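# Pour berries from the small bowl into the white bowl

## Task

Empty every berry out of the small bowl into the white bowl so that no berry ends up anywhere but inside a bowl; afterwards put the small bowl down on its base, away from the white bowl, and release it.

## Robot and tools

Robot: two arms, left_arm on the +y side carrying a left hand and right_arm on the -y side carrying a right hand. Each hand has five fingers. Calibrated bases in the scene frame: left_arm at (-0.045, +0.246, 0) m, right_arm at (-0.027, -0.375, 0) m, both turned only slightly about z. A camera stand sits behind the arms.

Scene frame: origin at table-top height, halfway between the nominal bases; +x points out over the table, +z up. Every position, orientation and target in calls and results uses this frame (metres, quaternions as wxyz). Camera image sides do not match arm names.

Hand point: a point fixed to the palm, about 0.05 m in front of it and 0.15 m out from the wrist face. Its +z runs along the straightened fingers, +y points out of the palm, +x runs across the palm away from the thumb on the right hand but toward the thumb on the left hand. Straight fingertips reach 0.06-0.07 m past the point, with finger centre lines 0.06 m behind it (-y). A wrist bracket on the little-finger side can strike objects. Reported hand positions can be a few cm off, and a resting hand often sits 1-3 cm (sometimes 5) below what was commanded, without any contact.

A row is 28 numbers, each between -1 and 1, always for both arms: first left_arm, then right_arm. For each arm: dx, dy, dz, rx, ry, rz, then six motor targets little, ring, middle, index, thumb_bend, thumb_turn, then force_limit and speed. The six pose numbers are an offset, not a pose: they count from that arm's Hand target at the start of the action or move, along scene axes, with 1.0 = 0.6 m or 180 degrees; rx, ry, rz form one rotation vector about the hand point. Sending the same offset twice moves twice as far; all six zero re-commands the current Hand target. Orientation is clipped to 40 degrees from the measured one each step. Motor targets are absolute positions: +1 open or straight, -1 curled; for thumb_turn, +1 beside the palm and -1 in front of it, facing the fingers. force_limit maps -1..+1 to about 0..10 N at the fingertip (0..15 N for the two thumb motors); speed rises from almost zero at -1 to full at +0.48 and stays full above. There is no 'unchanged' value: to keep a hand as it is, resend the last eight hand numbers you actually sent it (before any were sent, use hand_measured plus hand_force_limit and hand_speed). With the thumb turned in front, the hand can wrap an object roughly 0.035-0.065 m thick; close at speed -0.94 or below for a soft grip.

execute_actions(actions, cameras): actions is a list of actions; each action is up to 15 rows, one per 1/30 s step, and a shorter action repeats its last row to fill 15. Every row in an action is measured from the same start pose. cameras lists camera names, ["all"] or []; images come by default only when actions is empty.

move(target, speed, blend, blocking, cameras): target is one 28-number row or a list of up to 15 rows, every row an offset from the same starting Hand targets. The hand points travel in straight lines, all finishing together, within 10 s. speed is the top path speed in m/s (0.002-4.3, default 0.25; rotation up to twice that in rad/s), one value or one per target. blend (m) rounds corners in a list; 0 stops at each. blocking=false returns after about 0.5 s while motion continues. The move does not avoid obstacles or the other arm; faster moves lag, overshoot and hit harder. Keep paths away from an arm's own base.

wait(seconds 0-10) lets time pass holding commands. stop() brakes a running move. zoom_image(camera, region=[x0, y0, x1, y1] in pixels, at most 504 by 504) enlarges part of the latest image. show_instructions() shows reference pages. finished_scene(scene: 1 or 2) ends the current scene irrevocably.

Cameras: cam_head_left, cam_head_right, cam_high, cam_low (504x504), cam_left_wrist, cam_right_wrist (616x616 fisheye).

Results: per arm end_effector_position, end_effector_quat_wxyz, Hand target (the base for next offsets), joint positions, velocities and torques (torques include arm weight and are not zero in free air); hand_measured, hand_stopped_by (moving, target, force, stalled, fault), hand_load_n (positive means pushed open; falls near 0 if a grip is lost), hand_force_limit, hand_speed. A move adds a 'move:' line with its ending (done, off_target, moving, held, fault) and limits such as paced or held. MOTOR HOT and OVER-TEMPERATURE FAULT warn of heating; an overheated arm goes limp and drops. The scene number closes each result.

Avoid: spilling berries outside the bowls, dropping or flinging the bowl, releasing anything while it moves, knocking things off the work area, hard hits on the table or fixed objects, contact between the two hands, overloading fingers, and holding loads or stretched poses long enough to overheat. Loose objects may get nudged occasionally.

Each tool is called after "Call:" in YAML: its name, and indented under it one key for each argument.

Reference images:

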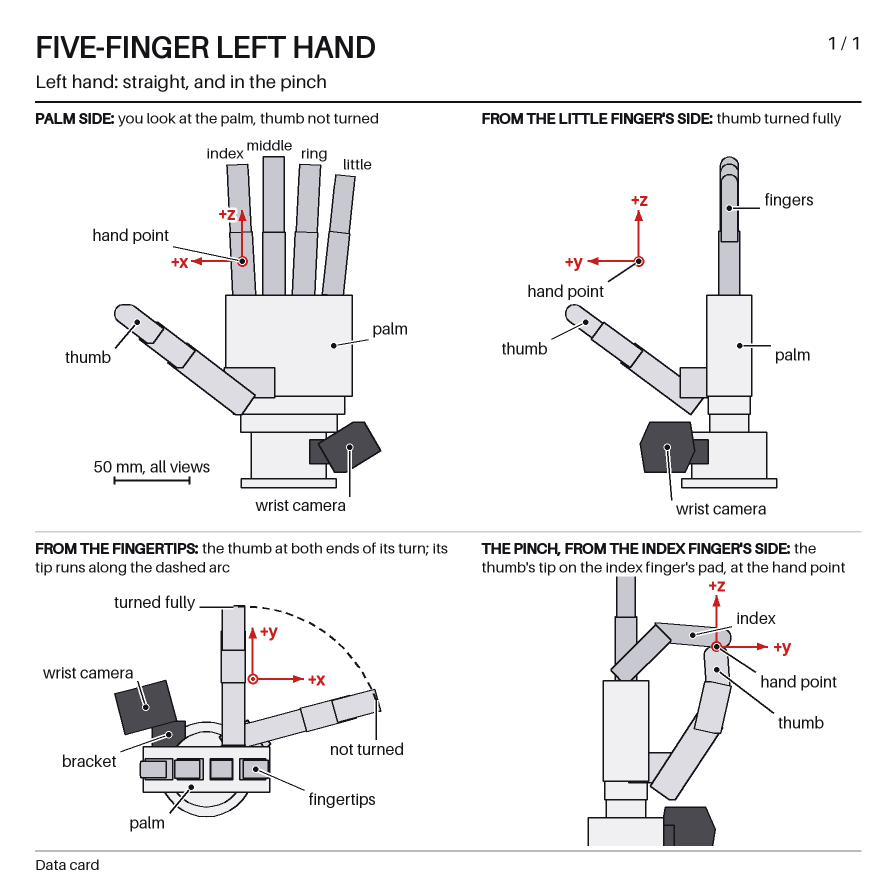

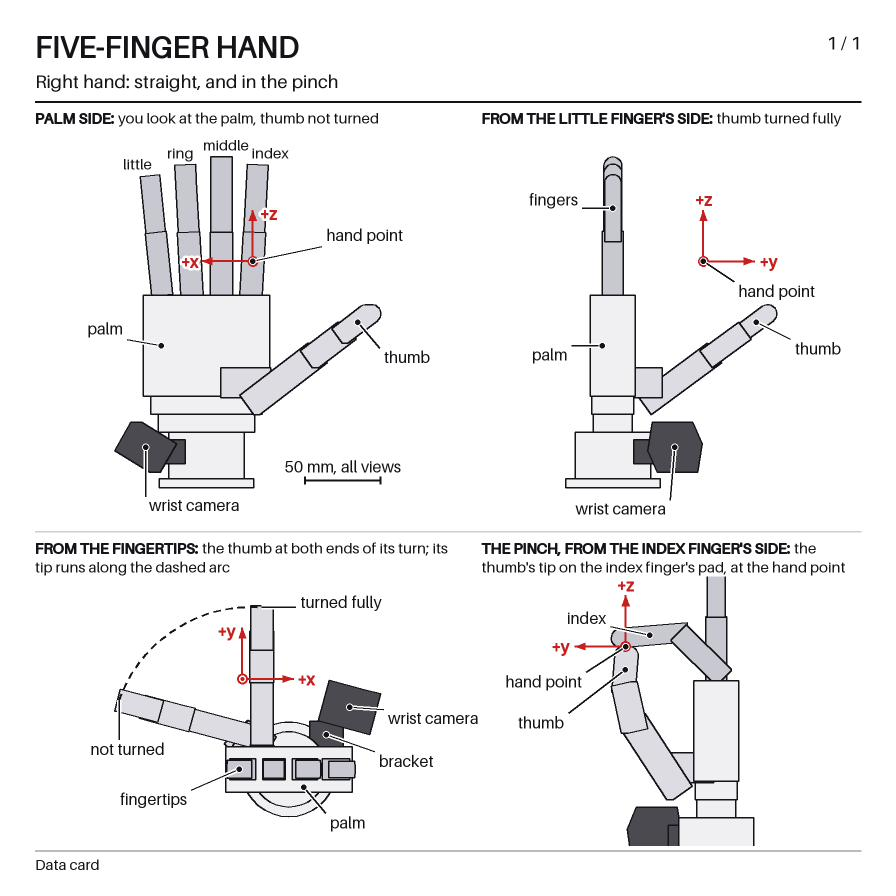

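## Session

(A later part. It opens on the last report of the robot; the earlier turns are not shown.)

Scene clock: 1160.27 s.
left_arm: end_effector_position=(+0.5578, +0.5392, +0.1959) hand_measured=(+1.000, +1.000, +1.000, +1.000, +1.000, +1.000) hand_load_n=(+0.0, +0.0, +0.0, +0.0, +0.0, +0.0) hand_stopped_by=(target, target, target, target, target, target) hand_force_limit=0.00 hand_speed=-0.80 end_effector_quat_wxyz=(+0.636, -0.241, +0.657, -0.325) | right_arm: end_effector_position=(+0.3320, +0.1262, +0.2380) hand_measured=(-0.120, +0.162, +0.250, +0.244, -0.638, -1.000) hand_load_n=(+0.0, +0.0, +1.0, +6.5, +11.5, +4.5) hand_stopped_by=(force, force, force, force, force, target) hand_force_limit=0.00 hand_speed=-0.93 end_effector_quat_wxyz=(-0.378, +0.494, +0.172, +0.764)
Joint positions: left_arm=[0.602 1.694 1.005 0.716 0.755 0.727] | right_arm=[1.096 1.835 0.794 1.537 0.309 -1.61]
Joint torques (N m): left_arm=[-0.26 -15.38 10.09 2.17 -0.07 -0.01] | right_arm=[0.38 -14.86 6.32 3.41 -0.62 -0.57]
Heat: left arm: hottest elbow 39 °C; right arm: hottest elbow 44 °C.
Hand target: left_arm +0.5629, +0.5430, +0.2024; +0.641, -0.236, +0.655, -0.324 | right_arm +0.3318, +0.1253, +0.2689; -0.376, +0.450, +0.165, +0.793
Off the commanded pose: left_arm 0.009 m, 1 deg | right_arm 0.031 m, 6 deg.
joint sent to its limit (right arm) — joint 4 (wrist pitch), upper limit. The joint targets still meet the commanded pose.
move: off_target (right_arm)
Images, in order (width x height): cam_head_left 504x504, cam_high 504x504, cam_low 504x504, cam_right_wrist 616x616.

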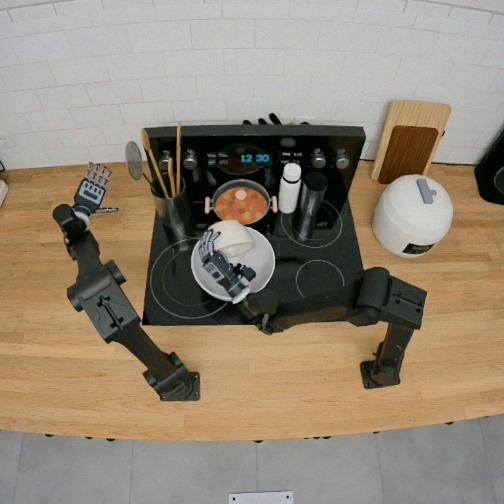

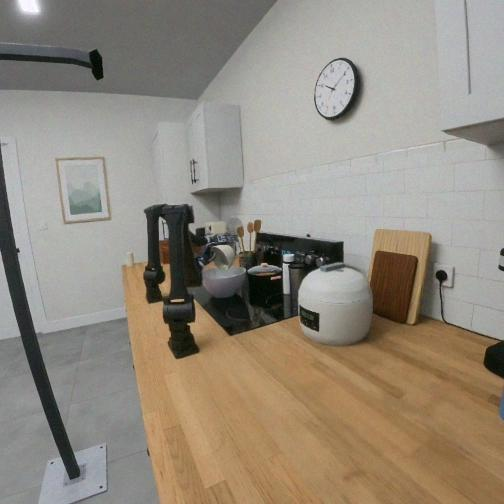

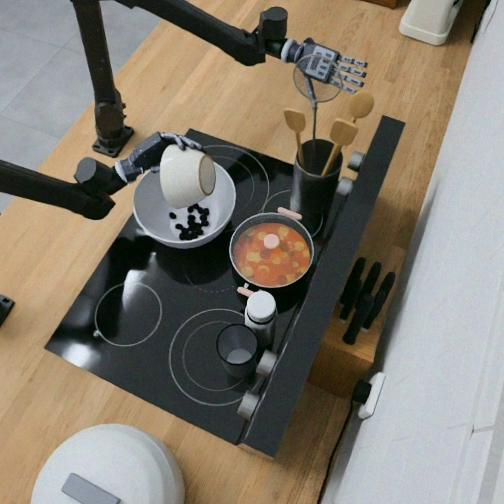

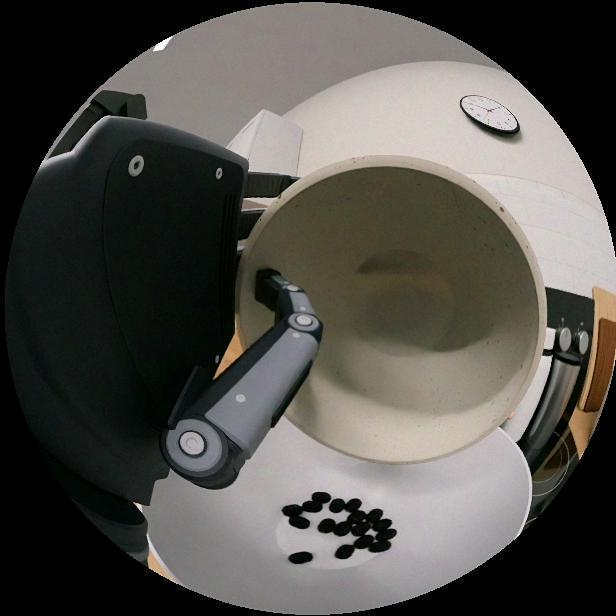

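Call:
move:
  target:
    - [0,0,0,0,0,0,1,1,1,1,1,1,0,-0.8, 0.025,0.0,0.07,-0.0324,0.152,0,-0.5,-0.3,-0.3,-0.3,-0.9,-1,0.0,-0.93]
    - [0,0,0,0,0,0,1,1,1,1,1,1,0,-0.8, 0.045,0.0,0.08,-0.0642,0.3015,0,-0.5,-0.3,-0.3,-0.3,-0.9,-1,0.0,-0.93]
    - [0,0,0,0,0,0,1,1,1,1,1,1,0,-0.8, 0.05,0.0,0.09,-0.0931,0.4375,0,-0.5,-0.3,-0.3,-0.3,-0.9,-1,0.0,-0.93]
    - [0,0,0,0,0,0,1,1,1,1,1,1,0,-0.8, 0.08,-0.033,0.12,-0.1335,0.6275,0,-0.5,-0.3,-0.3,-0.3,-0.9,-1,0.0,-0.93]
  speed: 0.2
  blend: 0.02
  cameras: ["cam_right_wrist","cam_high","cam_head_left","cam_low"]

Scene clock: 1186.47 s.
left_arm: end_effector_position=(+0.5578, +0.5392, +0.1959) hand_measured=(+1.000, +1.000, +1.000, +1.000, +1.000, +1.000) hand_load_n=(+0.0, +0.0, -0.5, +0.0, +0.0, +0.0) hand_stopped_by=(target, target, target, target, target, target) hand_force_limit=0.00 hand_speed=-0.80 end_effector_quat_wxyz=(+0.636, -0.241, +0.657, -0.325) | right_arm: end_effector_position=(+0.3733, +0.0992, +0.3078) hand_measured=(-0.120, +0.162, +0.250, +0.244, -0.638, -1.000) hand_load_n=(+2.0, +0.5, +5.5, +9.5, +12.5, +3.5) hand_stopped_by=(force, force, force, force, force, target) hand_force_limit=0.00 hand_speed=-0.93 end_effector_quat_wxyz=(-0.231, +0.970, -0.081, +0.005)
Joint positions: left_arm=[0.602 1.694 1.005 0.716 0.755 0.727] | right_arm=[0.746 1.939 2.251 -1.508 -0.285 -0.559]
Joint torques (N m): left_arm=[-0.21 -15.44 10.07 2.17 -0.07 -0.02] | right_arm=[0.32 -19.84 13.09 0.2 -0.46 0.11]
Heat: left arm: hottest elbow 39 °C; right arm: hottest elbow 42 °C.
Hand target: left_arm +0.5629, +0.5430, +0.2024; +0.641, -0.236, +0.655, -0.324 | right_arm +0.3798, +0.1055, +0.3409; -0.258, +0.962, -0.084, +0.022
Off the commanded pose: left_arm 0.009 m, 1 deg | right_arm 0.034 m, 4 deg.
move: off_target (right_arm)
Images, in order (width x height): cam_head_left 504x504, cam_high 504x504, cam_low 504x504, cam_right_wrist 616x616.

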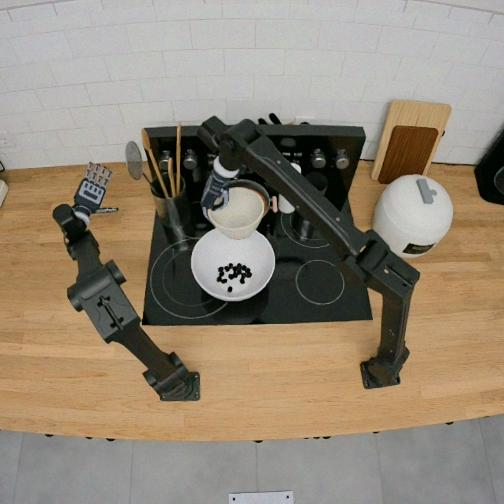

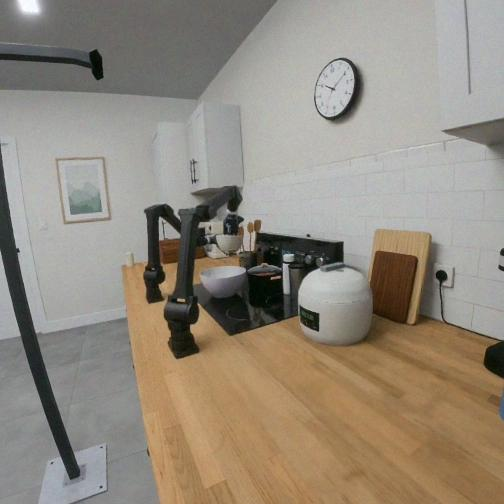

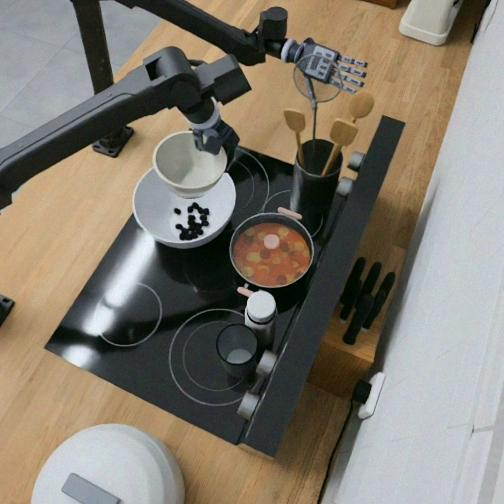

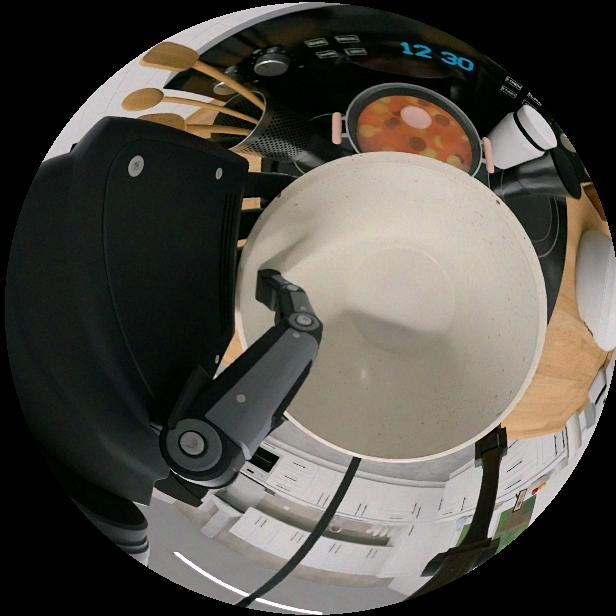

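Call:
move:
  target:
    - [0,0,0,0,0,0,1,1,1,1,1,1,0,-0.8, -0.05,-0.22,0.0,0,0,0,-0.5,-0.3,-0.3,-0.3,-0.9,-1,0.0,-0.93]
    - [0,0,0,0,0,0,1,1,1,1,1,1,0,-0.8, -0.03,-0.5,-0.05,0,0,0,-0.5,-0.3,-0.3,-0.3,-0.9,-1,0.0,-0.93]
    - [0,0,0,0,0,0,1,1,1,1,1,1,0,-0.8, -0.03,-0.5,-0.26,0,0,0,-0.5,-0.3,-0.3,-0.3,-0.9,-1,0.0,-0.93]
  speed: 0.18
  blend: 0.05
  cameras: ["cam_right_wrist","cam_high","cam_head_left","cam_low"]

Call:
zoom_image:
  camera: "cam_high"
  region: [200, 220, 320, 340]

Call:
zoom_image:
  camera: "cam_low"
  region: [40, 120, 300, 380]

Scene clock: 1204.70 s.
left_arm: end_effector_position=(+0.5578, +0.5392, +0.1959) hand_measured=(+1.000, +1.000, +1.000, +1.000, +1.000, +1.000) hand_load_n=(+0.0, +0.0, +0.0, +0.0, +0.0, +0.0) hand_stopped_by=(target, target, target, target, target, target) hand_force_limit=0.00 hand_speed=-0.80 end_effector_quat_wxyz=(+0.636, -0.241, +0.657, -0.325) | right_arm: end_effector_position=(+0.3551, -0.1945, +0.1653) hand_measured=(-0.120, +0.162, +0.250, +0.244, -0.638, -1.000) hand_load_n=(+2.5, +0.5, +5.5, +9.5, +12.5, +3.5) hand_stopped_by=(force, force, force, force, force, target) hand_force_limit=0.00 hand_speed=-0.93 end_effector_quat_wxyz=(-0.244, +0.966, -0.089, -0.003)
Joint positions: left_arm=[0.602 1.694 1.005 0.716 0.755 0.727] | right_arm=[0.27 1.461 1.254 -1.159 -0.453 -1.024]
Joint torques (N m): left_arm=[-0.26 -15.38 10.09 2.17 -0.07 -0.02] | right_arm=[0.26 -14.62 8.27 0.55 -0.58 -0.07]
Heat: left arm: hottest elbow 39 °C; right arm: hottest elbow 45 °C.
Hand target: left_arm +0.5629, +0.5430, +0.2024; +0.641, -0.236, +0.655, -0.324 | right_arm +0.3618, -0.1946, +0.1848; -0.258, +0.962, -0.084, +0.022
Off the commanded pose: left_arm 0.009 m, 1 deg | right_arm 0.021 m, 3 deg.
move: off_target (right_arm)
Images, in order (width x height): cam_head_left 504x504, cam_high 504x504, cam_low 504x504, cam_right_wrist 616x616.

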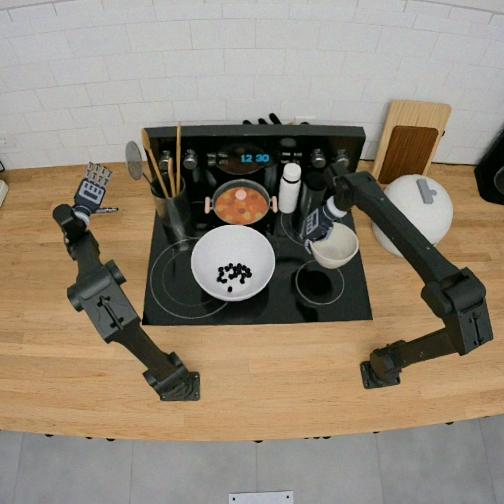

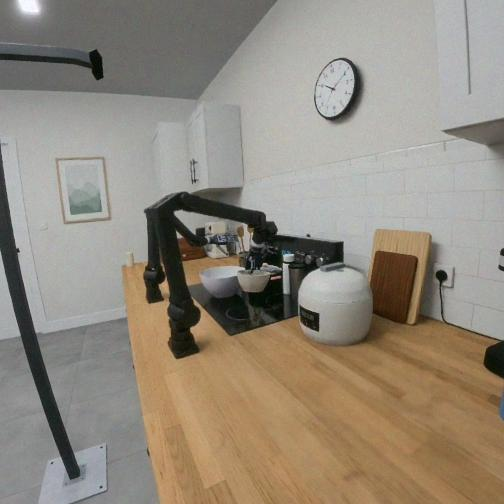

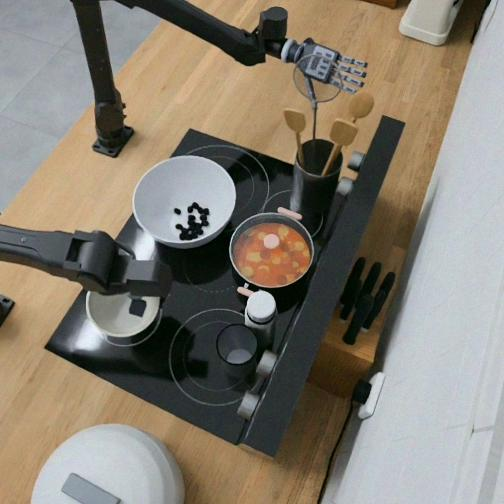

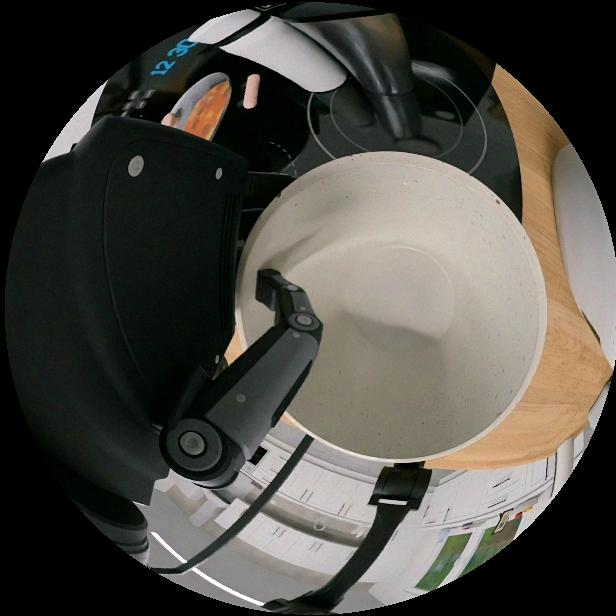

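Scaled by 4.200 from the camera's 504x504 image, which has a finer 720x720 frame.

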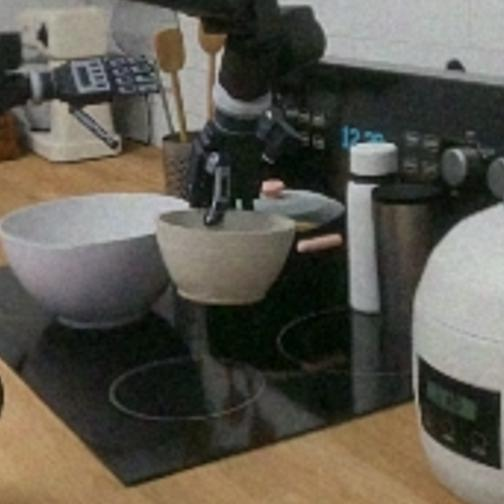

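Scaled by 1.938 from the camera's 504x504 image, which has a finer 720x720 frame.

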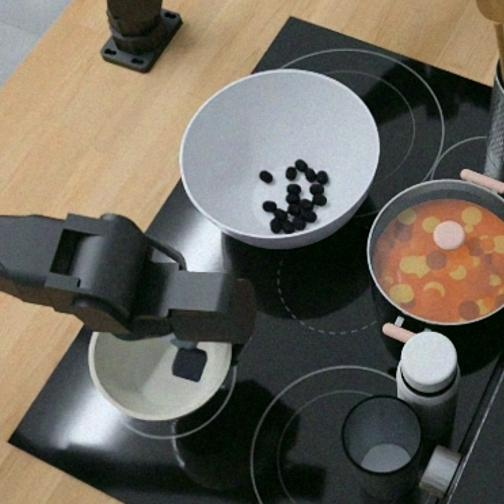

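Call:
move:
  target: [0,0,0,0,0,0,1,1,1,1,1,1,0,-0.8, 0.0,0.0,-0.13,0.0099,-0.0236,0,-0.5,-0.3,-0.3,-0.3,-0.9,-1,0.0,-0.93]
  speed: 0.1
  cameras: ["cam_right_wrist","cam_high","cam_low"]

Call:
zoom_image:
  camera: "cam_high"
  region: [200, 220, 320, 340]

Scene clock: 1225.53 s.
left_arm: end_effector_position=(+0.5578, +0.5392, +0.1959) hand_measured=(+1.000, +1.000, +1.000, +1.000, +1.000, +1.000) hand_load_n=(+0.0, -0.5, -0.5, +0.0, +0.0, -0.5) hand_stopped_by=(target, target, target, target, target, target) hand_force_limit=0.00 hand_speed=-0.80 end_effector_quat_wxyz=(+0.636, -0.241, +0.657, -0.325) | right_arm: end_effector_position=(+0.3505, -0.1955, +0.0879) hand_measured=(-0.120, +0.162, +0.250, +0.244, -0.638, -1.000) hand_load_n=(+2.0, +0.5, +5.5, +9.5, +12.5, +3.5) hand_stopped_by=(force, force, force, force, force, target) hand_force_limit=0.00 hand_speed=-0.93 end_effector_quat_wxyz=(-0.262, +0.961, -0.080, +0.030)
Joint positions: left_arm=[0.602 1.694 1.005 0.716 0.755 0.727] | right_arm=[0.268 1.461 1.037 -0.866 -0.461 -1.024]
Joint torques (N m): left_arm=[-0.26 -15.44 10.09 2.17 -0.07 -0.02] | right_arm=[0.03 -13.8 7.84 0.96 -0.58 -0.09]
Heat: left arm: hottest elbow 39 °C; right arm: hottest elbow 42 °C.
Hand target: left_arm +0.5629, +0.5430, +0.2024; +0.641, -0.236, +0.655, -0.324 | right_arm +0.3618, -0.1946, +0.1068; -0.276, +0.957, -0.075, +0.057
Off the commanded pose: left_arm 0.009 m, 1 deg | right_arm 0.022 m, 4 deg.
move: off_target (right_arm)
Images, in order (width x height): cam_high 504x504, cam_low 504x504, cam_right_wrist 616x616.

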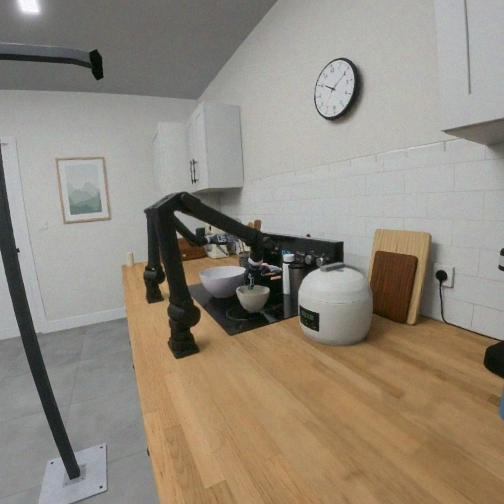

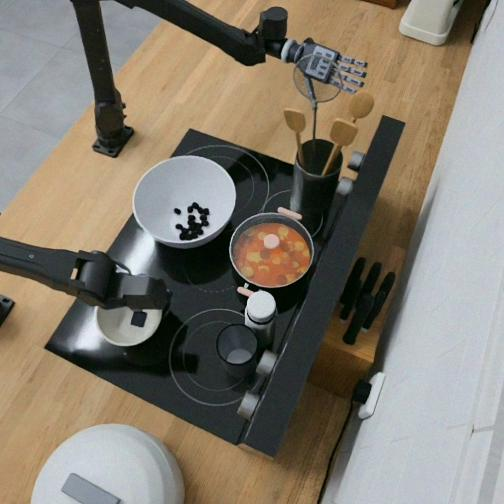

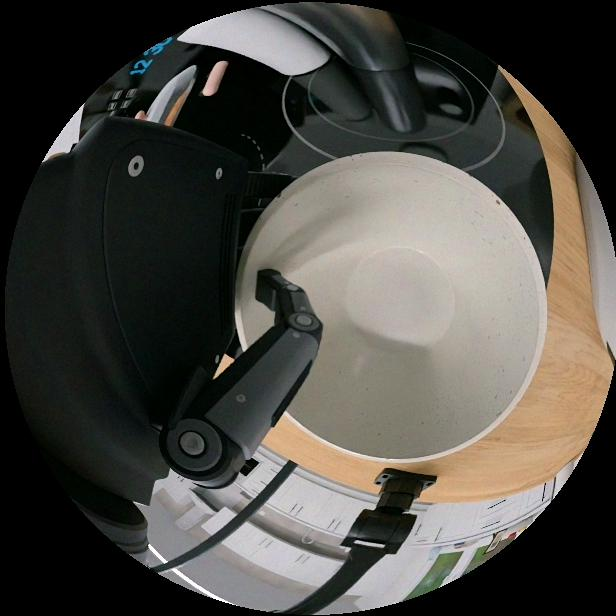

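Scaled by 4.200 from the camera's 504x504 image, which has a finer 720x720 frame.

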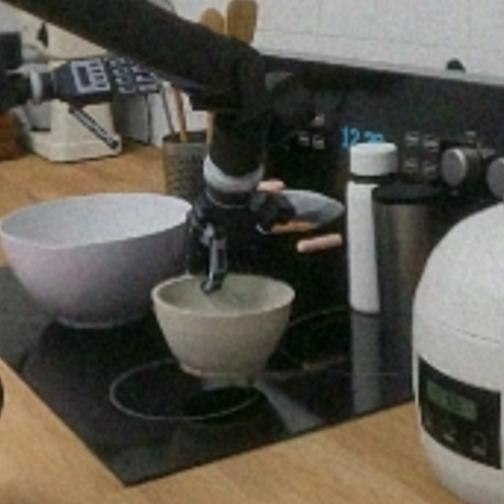

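Call:
move:
  target: [0,0,0,0,0,0,1,1,1,1,1,1,0,-0.8, 0.0,0.0,-0.033,0,0,0,-0.5,-0.3,-0.3,-0.3,-0.9,-1,0.0,-0.93]
  speed: 0.05
  cameras: ["cam_right_wrist","cam_high"]

Call:
zoom_image:
  camera: "cam_high"
  region: [220, 250, 310, 340]

Scene clock: 1237.80 s.
left_arm: end_effector_position=(+0.5578, +0.5392, +0.1959) hand_measured=(+1.000, +1.000, +1.000, +1.000, +1.000, +1.000) hand_load_n=(+0.0, +0.0, +0.0, -0.5, +0.0, +0.0) hand_stopped_by=(target, target, target, target, target, target) hand_force_limit=0.00 hand_speed=-0.80 end_effector_quat_wxyz=(+0.636, -0.241, +0.657, -0.325) | right_arm: end_effector_position=(+0.3508, -0.1955, +0.0770) hand_measured=(-0.120, +0.162, +0.250, +0.244, -0.638, -1.000) hand_load_n=(+2.0, +0.5, +5.5, +9.5, +12.5, +3.5) hand_stopped_by=(force, force, force, force, force, target) hand_force_limit=0.00 hand_speed=-0.93 end_effector_quat_wxyz=(-0.267, +0.960, -0.078, +0.039)
Joint positions: left_arm=[0.602 1.694 1.005 0.716 0.755 0.727] | right_arm=[0.267 1.461 1.005 -0.812 -0.461 -1.024]
Joint torques (N m): left_arm=[-0.26 -15.38 10.07 2.17 -0.07 -0.01] | right_arm=[0.32 -12.1 7.76 1.05 -0.57 -0.08]
Heat: left arm: hottest elbow 39 °C; right arm: hottest elbow 42 °C.
Hand target: left_arm +0.5629, +0.5430, +0.2024; +0.641, -0.236, +0.655, -0.324 | right_arm +0.3619, -0.1946, +0.0871; -0.276, +0.957, -0.075, +0.057
Off the commanded pose: left_arm 0.009 m, 1 deg | right_arm 0.015 m, 2 deg.
move: off_target (right_arm)
Images, in order (width x height): cam_high 504x504, cam_right_wrist 616x616.

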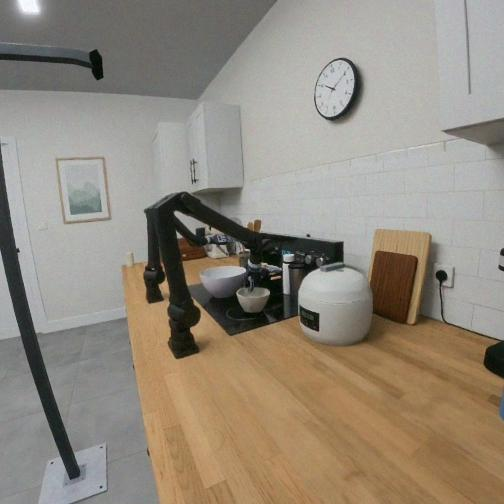

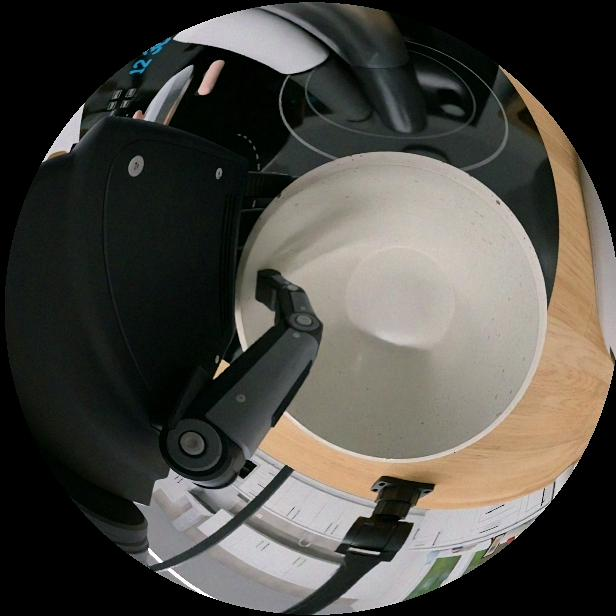

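Scaled by 5.600 from the camera's 504x504 image, which has a finer 720x720 frame.

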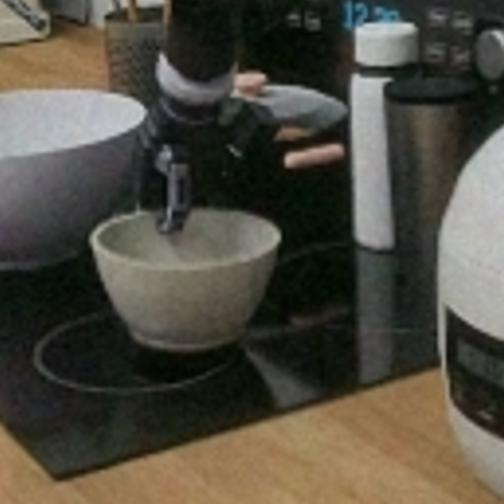

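Call:
move:
  target: [0,0,0,0,0,0,1,1,1,1,1,1,0,-0.8, 0.0,0.0,-0.027,-0.003,0.009,0,-0.5,-0.3,-0.3,-0.3,-0.9,-1,0.0,-0.93]
  speed: 0.05
  cameras: ["cam_right_wrist","cam_high"]

Call:
zoom_image:
  camera: "cam_high"
  region: [220, 250, 310, 340]

Scene clock: 1245.40 s.
left_arm: end_effector_position=(+0.5578, +0.5392, +0.1959) hand_measured=(+1.000, +1.000, +1.000, +1.000, +1.000, +1.000) hand_load_n=(+0.0, +0.0, +0.0, -0.5, +0.0, +0.0) hand_stopped_by=(target, target, target, target, target, target) hand_force_limit=0.00 hand_speed=-0.80 end_effector_quat_wxyz=(+0.636, -0.241, +0.657, -0.325) | right_arm: end_effector_position=(+0.3521, -0.1949, +0.0658) hand_measured=(-0.120, +0.162, +0.250, +0.244, -0.638, -1.000) hand_load_n=(+1.5, +0.0, +4.5, +8.0, +12.0, +4.0) hand_stopped_by=(force, force, force, force, force, target) hand_force_limit=0.00 hand_speed=-0.93 end_effector_quat_wxyz=(-0.264, +0.961, -0.080, +0.031)
Joint positions: left_arm=[0.602 1.694 1.005 0.716 0.755 0.727] | right_arm=[0.267 1.49 1.004 -0.8 -0.462 -1.024]
Joint torques (N m): left_arm=[-0.26 -15.38 10.07 2.15 -0.07 -0.02] | right_arm=[0.09 -11.28 7.51 1.05 -0.53 -0.07]
Heat: left arm: hottest elbow 39 °C; right arm: hottest elbow 42 °C.
Hand target: left_arm +0.5629, +0.5430, +0.2024; +0.641, -0.236, +0.655, -0.324 | right_arm +0.3618, -0.1946, +0.0709; -0.270, +0.959, -0.078, +0.043
Off the commanded pose: left_arm 0.009 m, 1 deg | right_arm 0.011 m, 2 deg.
move: off_target (right_arm)
Images, in order (width x height): cam_high 504x504, cam_right_wrist 616x616.

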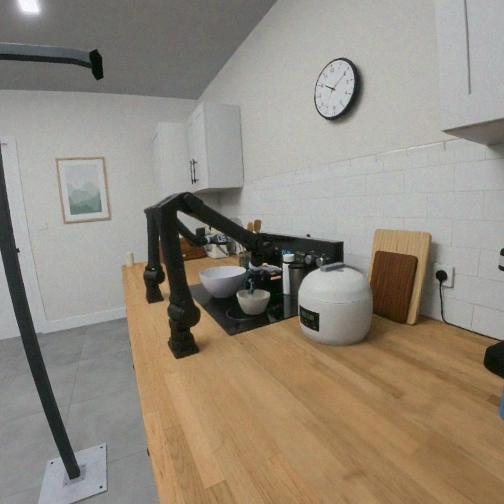

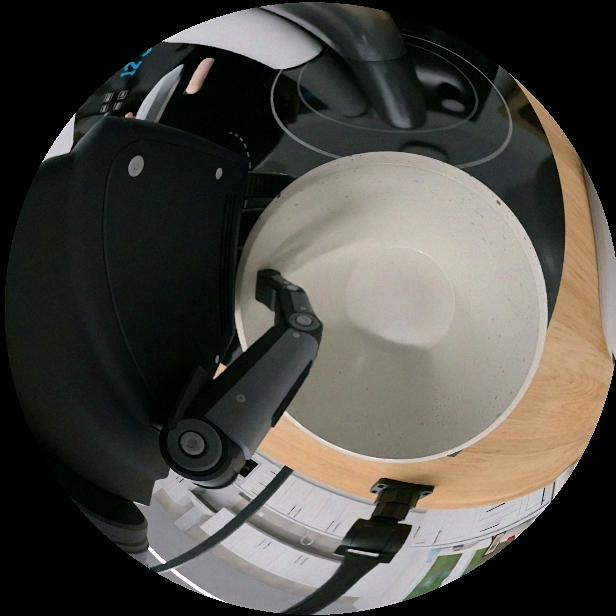

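Scaled by 5.600 from the camera's 504x504 image, which has a finer 720x720 frame.

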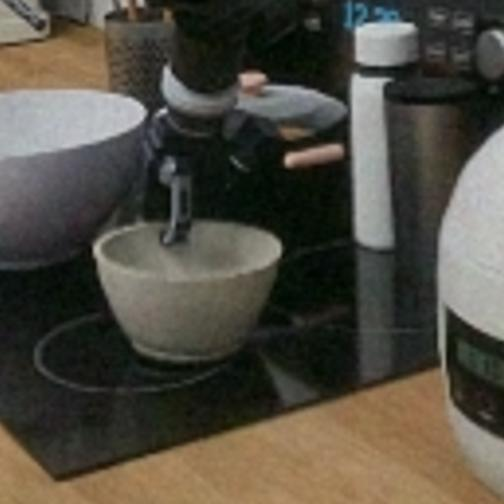

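Call:
move:
  target: [0,0,0,0,0,0,1,1,1,1,1,1,0,-0.8, 0.0,0.0,-0.015,0.0,0.0,0,-0.5,-0.3,-0.3,-0.3,-0.9,-1,0.0,-0.93]
  speed: 0.05
  cameras: ["cam_high"]

Call:
zoom_image:
  camera: "cam_high"
  region: [220, 250, 310, 340]

Scene clock: 1252.80 s.
left_arm: end_effector_position=(+0.5578, +0.5392, +0.1959) hand_measured=(+1.000, +1.000, +1.000, +1.000, +1.000, +1.000) hand_load_n=(+0.0, +0.0, +0.0, -0.5, +0.0, +0.0) hand_stopped_by=(target, target, target, target, target, target) hand_force_limit=0.00 hand_speed=-0.80 end_effector_quat_wxyz=(+0.636, -0.241, +0.657, -0.325) | right_arm: end_effector_position=(+0.3538, -0.1942, +0.0646) hand_measured=(-0.120, +0.162, +0.250, +0.244, -0.638, -1.000) hand_load_n=(+0.0, +0.0, +2.0, +6.0, +11.0, +4.0) hand_stopped_by=(force, force, force, force, force, target) hand_force_limit=0.00 hand_speed=-0.93 end_effector_quat_wxyz=(-0.266, +0.960, -0.079, +0.035)
Joint positions: left_arm=[0.602 1.694 1.005 0.716 0.755 0.727] | right_arm=[0.267 1.49 1 -0.786 -0.463 -1.024]
Joint torques (N m): left_arm=[-0.26 -15.38 10.1 2.17 -0.07 -0.02] | right_arm=[0.32 -10.29 6.72 1.39 -0.48 -0.08]
Heat: left arm: hottest elbow 39 °C; right arm: hottest elbow 42 °C.
Hand target: left_arm +0.5629, +0.5430, +0.2024; +0.641, -0.236, +0.655, -0.324 | right_arm +0.3619, -0.1945, +0.0619; -0.270, +0.959, -0.078, +0.044
Off the commanded pose: left_arm 0.009 m, 1 deg | right_arm 0.008 m, 1 deg.
move: done
Images, in order (width x height): cam_high 504x504.

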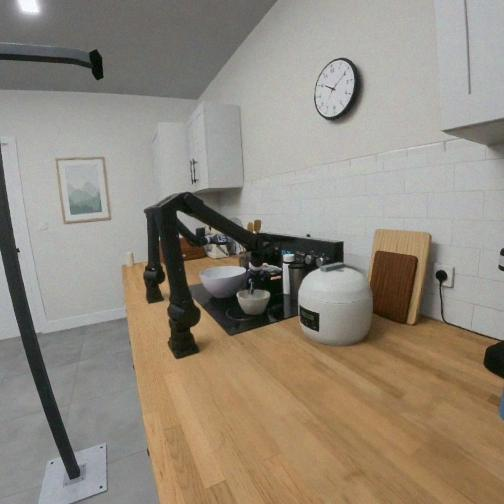

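Scaled by 5.600 from the camera's 504x504 image, which has a finer 720x720 frame.

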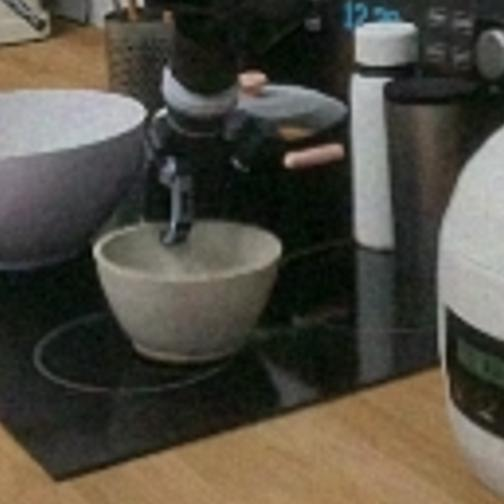

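Call:
move:
  target: [0,0,0,0,0,0,1,1,1,1,1,1,0,-0.8, 0.0,0.0,0,0.0,0.0,0,0.5,0.5,0.5,0.5,-0.2,-1,0.0,-0.85]
  speed: 0.05
  cameras: ["cam_right_wrist","cam_high"]

Call:
zoom_image:
  camera: "cam_high"
  region: [220, 250, 310, 340]

Scene clock: 1261.30 s.
left_arm: end_effector_position=(+0.5578, +0.5392, +0.1959) hand_measured=(+1.000, +1.000, +1.000, +1.000, +1.000, +1.000) hand_load_n=(+0.0, +0.0, +0.0, +0.0, +0.0, +0.0) hand_stopped_by=(target, target, target, target, target, target) hand_force_limit=0.00 hand_speed=-0.80 end_effector_quat_wxyz=(+0.636, -0.241, +0.657, -0.325) | right_arm: end_effector_position=(+0.3565, -0.1931, +0.0648) hand_measured=(+0.500, +0.500, +0.500, +0.500, -0.200, -1.000) hand_load_n=(+0.0, +0.0, +0.0, -0.5, +0.0, +0.0) hand_stopped_by=(target, target, target, target, target, target) hand_force_limit=0.00 hand_speed=-0.85 end_effector_quat_wxyz=(-0.268, +0.959, -0.077, +0.040)
Joint positions: left_arm=[0.602 1.694 1.005 0.716 0.755 0.727] | right_arm=[0.267 1.49 1 -0.774 -0.464 -1.024]
Joint torques (N m): left_arm=[-0.21 -15.38 10.09 2.17 -0.06 -0.02] | right_arm=[-0.03 -10.4 6.83 1.09 -0.48 -0.1]
Heat: left arm: hottest elbow 39 °C; right arm: hottest elbow 41 °C.
Hand target: left_arm +0.5629, +0.5430, +0.2024; +0.641, -0.236, +0.655, -0.324 | right_arm +0.3618, -0.1945, +0.0619; -0.270, +0.959, -0.078, +0.043
Off the commanded pose: left_arm 0.009 m, 1 deg | right_arm 0.006 m, 0 deg.
move: done
Images, in order (width x height): cam_high 504x504, cam_right_wrist 616x616.

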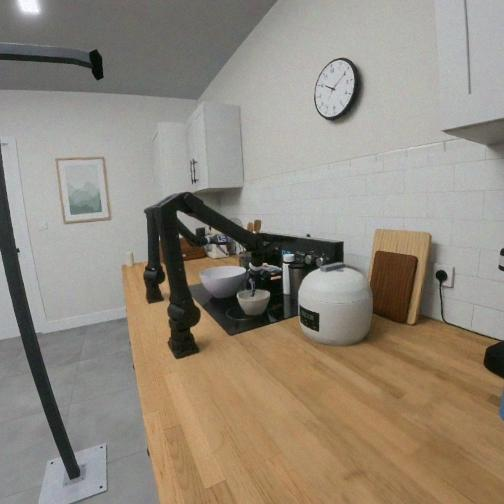

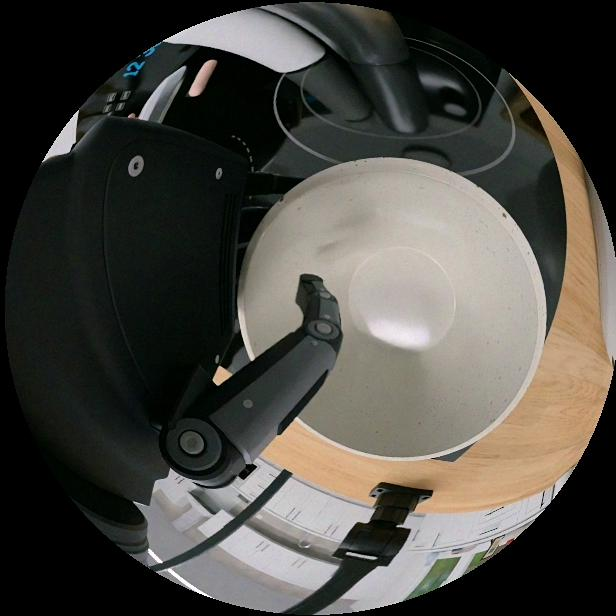

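Scaled by 5.600 from the camera's 504x504 image, which has a finer 720x720 frame.

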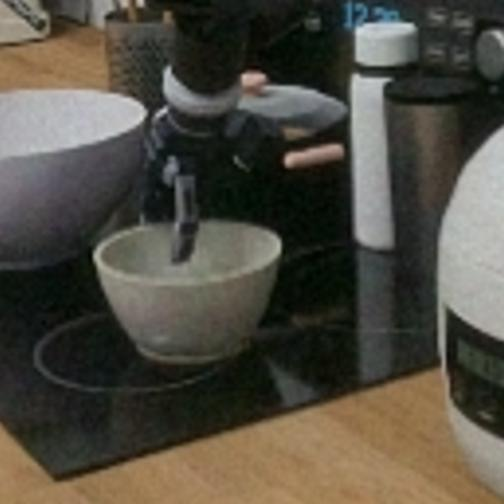

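Call:
move:
  target: [0,0,0,0,0,0,1,1,1,1,1,1,0,-0.8, 0.0,0.0,0,0.0,0.0,0,0.8,0.8,0.8,0.7,0.3,-1,0.0,-0.6]
  speed: 0.05

Call:
move:
  target:
    - [0,0,0,0,0,0,1,1,1,1,1,1,0,-0.8, 0.02,0.0,0.1,0.0,0.0,0,0.8,0.8,0.8,0.7,0.3,-1,0.0,-0.6]
    - [0,0,0,0,0,0,1,1,1,1,1,1,0,-0.8, 0.02,0.0,0.35,0.0,0.0,0,0.8,0.8,0.8,0.7,0.3,-1,0.0,-0.6]
  speed: 0.12
  blend: 0.02
  cameras: ["all"]

Call:
zoom_image:
  camera: "cam_low"
  region: [40, 120, 300, 380]

Call:
zoom_image:
  camera: "cam_high"
  region: [190, 240, 310, 360]

Scene clock: 1287.20 s.
left_arm: end_effector_position=(+0.5578, +0.5392, +0.1959) hand_measured=(+1.000, +1.000, +1.000, +1.000, +1.000, +1.000) hand_load_n=(+0.0, +0.0, +0.0, +0.0, +0.0, +0.0) hand_stopped_by=(target, target, target, target, target, target) hand_force_limit=0.00 hand_speed=-0.80 end_effector_quat_wxyz=(+0.636, -0.241, +0.657, -0.325) | right_arm: end_effector_position=(+0.3566, -0.1933, +0.0648) hand_measured=(+0.800, +0.800, +0.800, +0.700, +0.300, -1.000) hand_load_n=(+0.0, +0.0, +0.0, +0.0, +0.0, +0.0) hand_stopped_by=(target, target, target, target, target, target) hand_force_limit=0.00 hand_speed=-0.60 end_effector_quat_wxyz=(-0.268, +0.959, -0.078, +0.040)
Joint positions: left_arm=[0.602 1.694 1.005 0.716 0.755 0.727] | right_arm=[0.267 1.49 1 -0.774 -0.464 -1.024]
Joint torques (N m): left_arm=[-0.26 -15.38 10.09 2.17 -0.06 -0.02] | right_arm=[0.32 -10.34 6.87 1.06 -0.49 -0.06]
Heat: left arm: hottest elbow 40 °C; right arm: hottest elbow 40 °C.
Hand target: left_arm +0.5629, +0.5430, +0.2024; +0.641, -0.236, +0.655, -0.324 | right_arm +0.3619, -0.1946, +0.0619; -0.270, +0.959, -0.078, +0.044
Off the commanded pose: left_arm 0.009 m, 1 deg | right_arm 0.006 m, 0 deg.
move: done

Scene clock: 1289.63 s.
left_arm: end_effector_position=(+0.5578, +0.5392, +0.1959) hand_measured=(+1.000, +1.000, +1.000, +1.000, +1.000, +1.000) hand_load_n=(+0.0, +0.0, +0.0, +0.0, +0.0, +0.0) hand_stopped_by=(target, target, target, target, target, target) hand_force_limit=0.00 hand_speed=-0.80 end_effector_quat_wxyz=(+0.636, -0.241, +0.657, -0.325) | right_arm: end_effector_position=(+0.3617, -0.1945, +0.2457) hand_measured=(+0.800, +0.800, +0.800, +0.700, +0.300, -1.000) hand_load_n=(+0.0, +0.0, +0.0, +0.0, +0.0, +0.0) hand_stopped_by=(target, target, target, target, target, target) hand_force_limit=0.00 hand_speed=-0.60 end_effector_quat_wxyz=(-0.259, +0.962, -0.088, +0.016)
Joint positions: left_arm=[0.602 1.694 1.005 0.716 0.755 0.727] | right_arm=[0.26 1.422 1.423 -1.32 -0.465 -1.024]
Joint torques (N m): left_arm=[-0.26 -15.38 10.09 2.17 -0.07 -0.02] | right_arm=[0.21 -12.45 11.4 0.08 -0.5 -0.17]
Heat: left arm: hottest elbow 40 °C; right arm: hottest elbow 40 °C.
Hand target: left_arm +0.5629, +0.5430, +0.2024; +0.641, -0.236, +0.655, -0.324 | right_arm +0.3738, -0.1946, +0.2719; -0.270, +0.959, -0.078, +0.044
Off the commanded pose: left_arm 0.009 m, 1 deg | right_arm 0.029 m, 4 deg.
move: off_target (right_arm)

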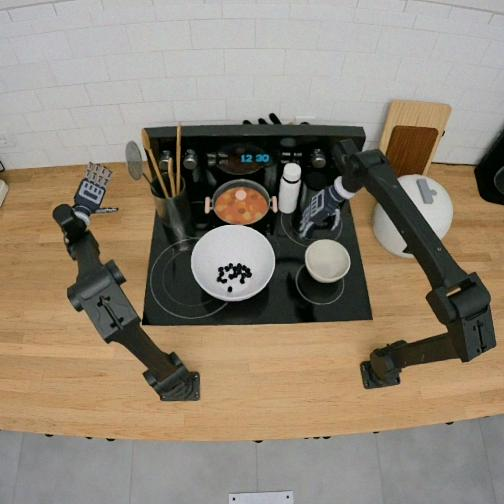

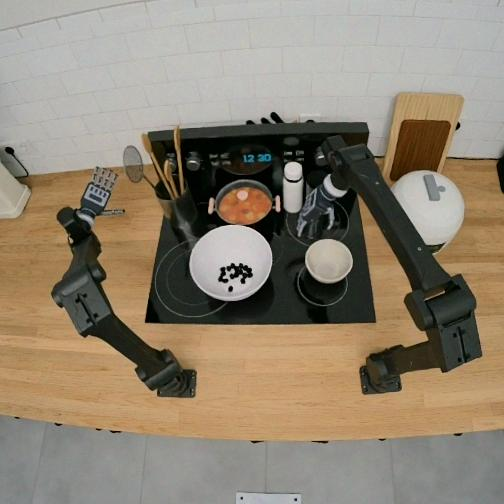

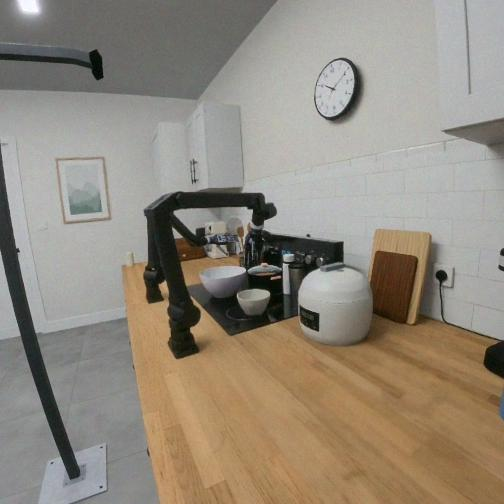

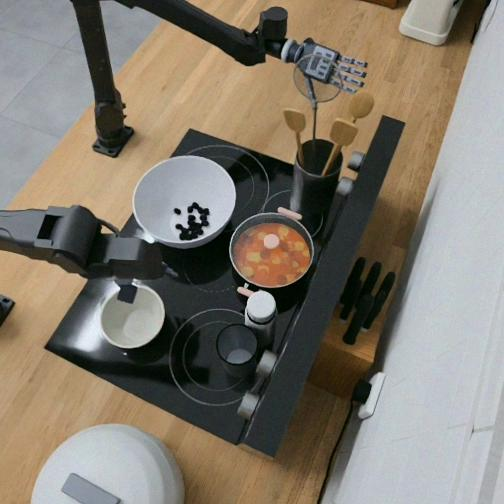

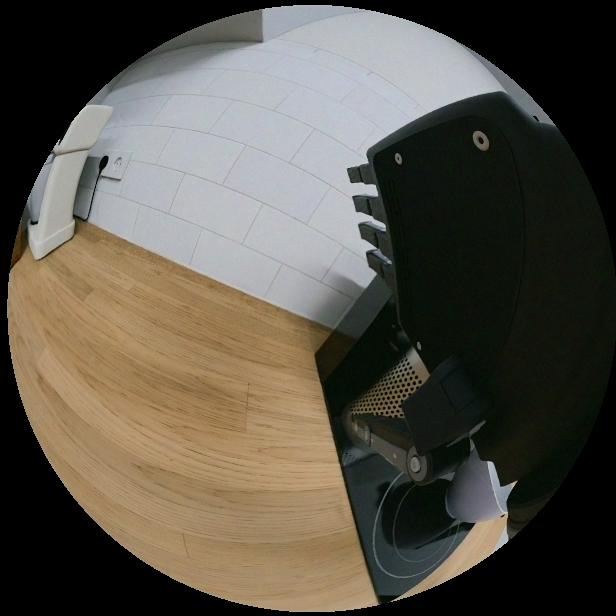

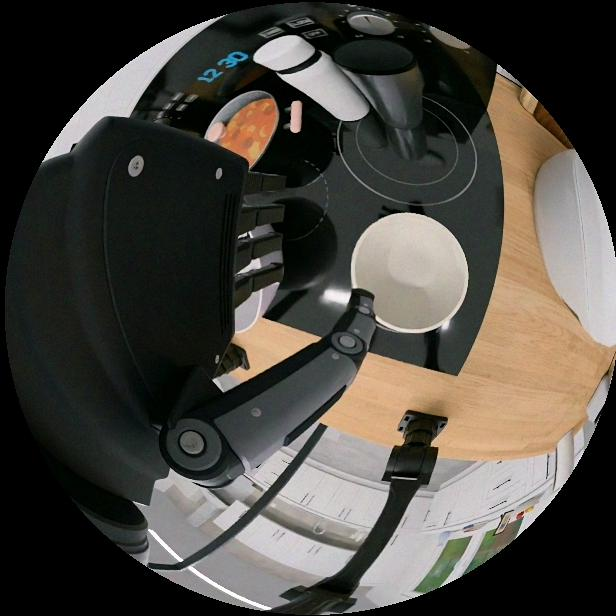

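Scaled by 1.938 from the camera's 504x504 image, which has a finer 720x720 frame.

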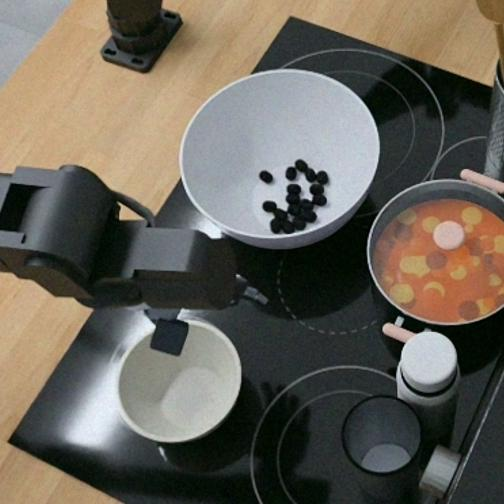

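Scaled by 4.200 from the camera's 504x504 image, which has a finer 720x720 frame.

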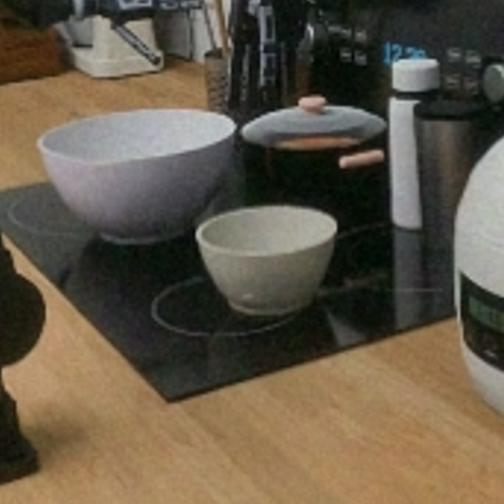

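Call:
finished_scene:
  scene: 1

The scene is finished: the task was done.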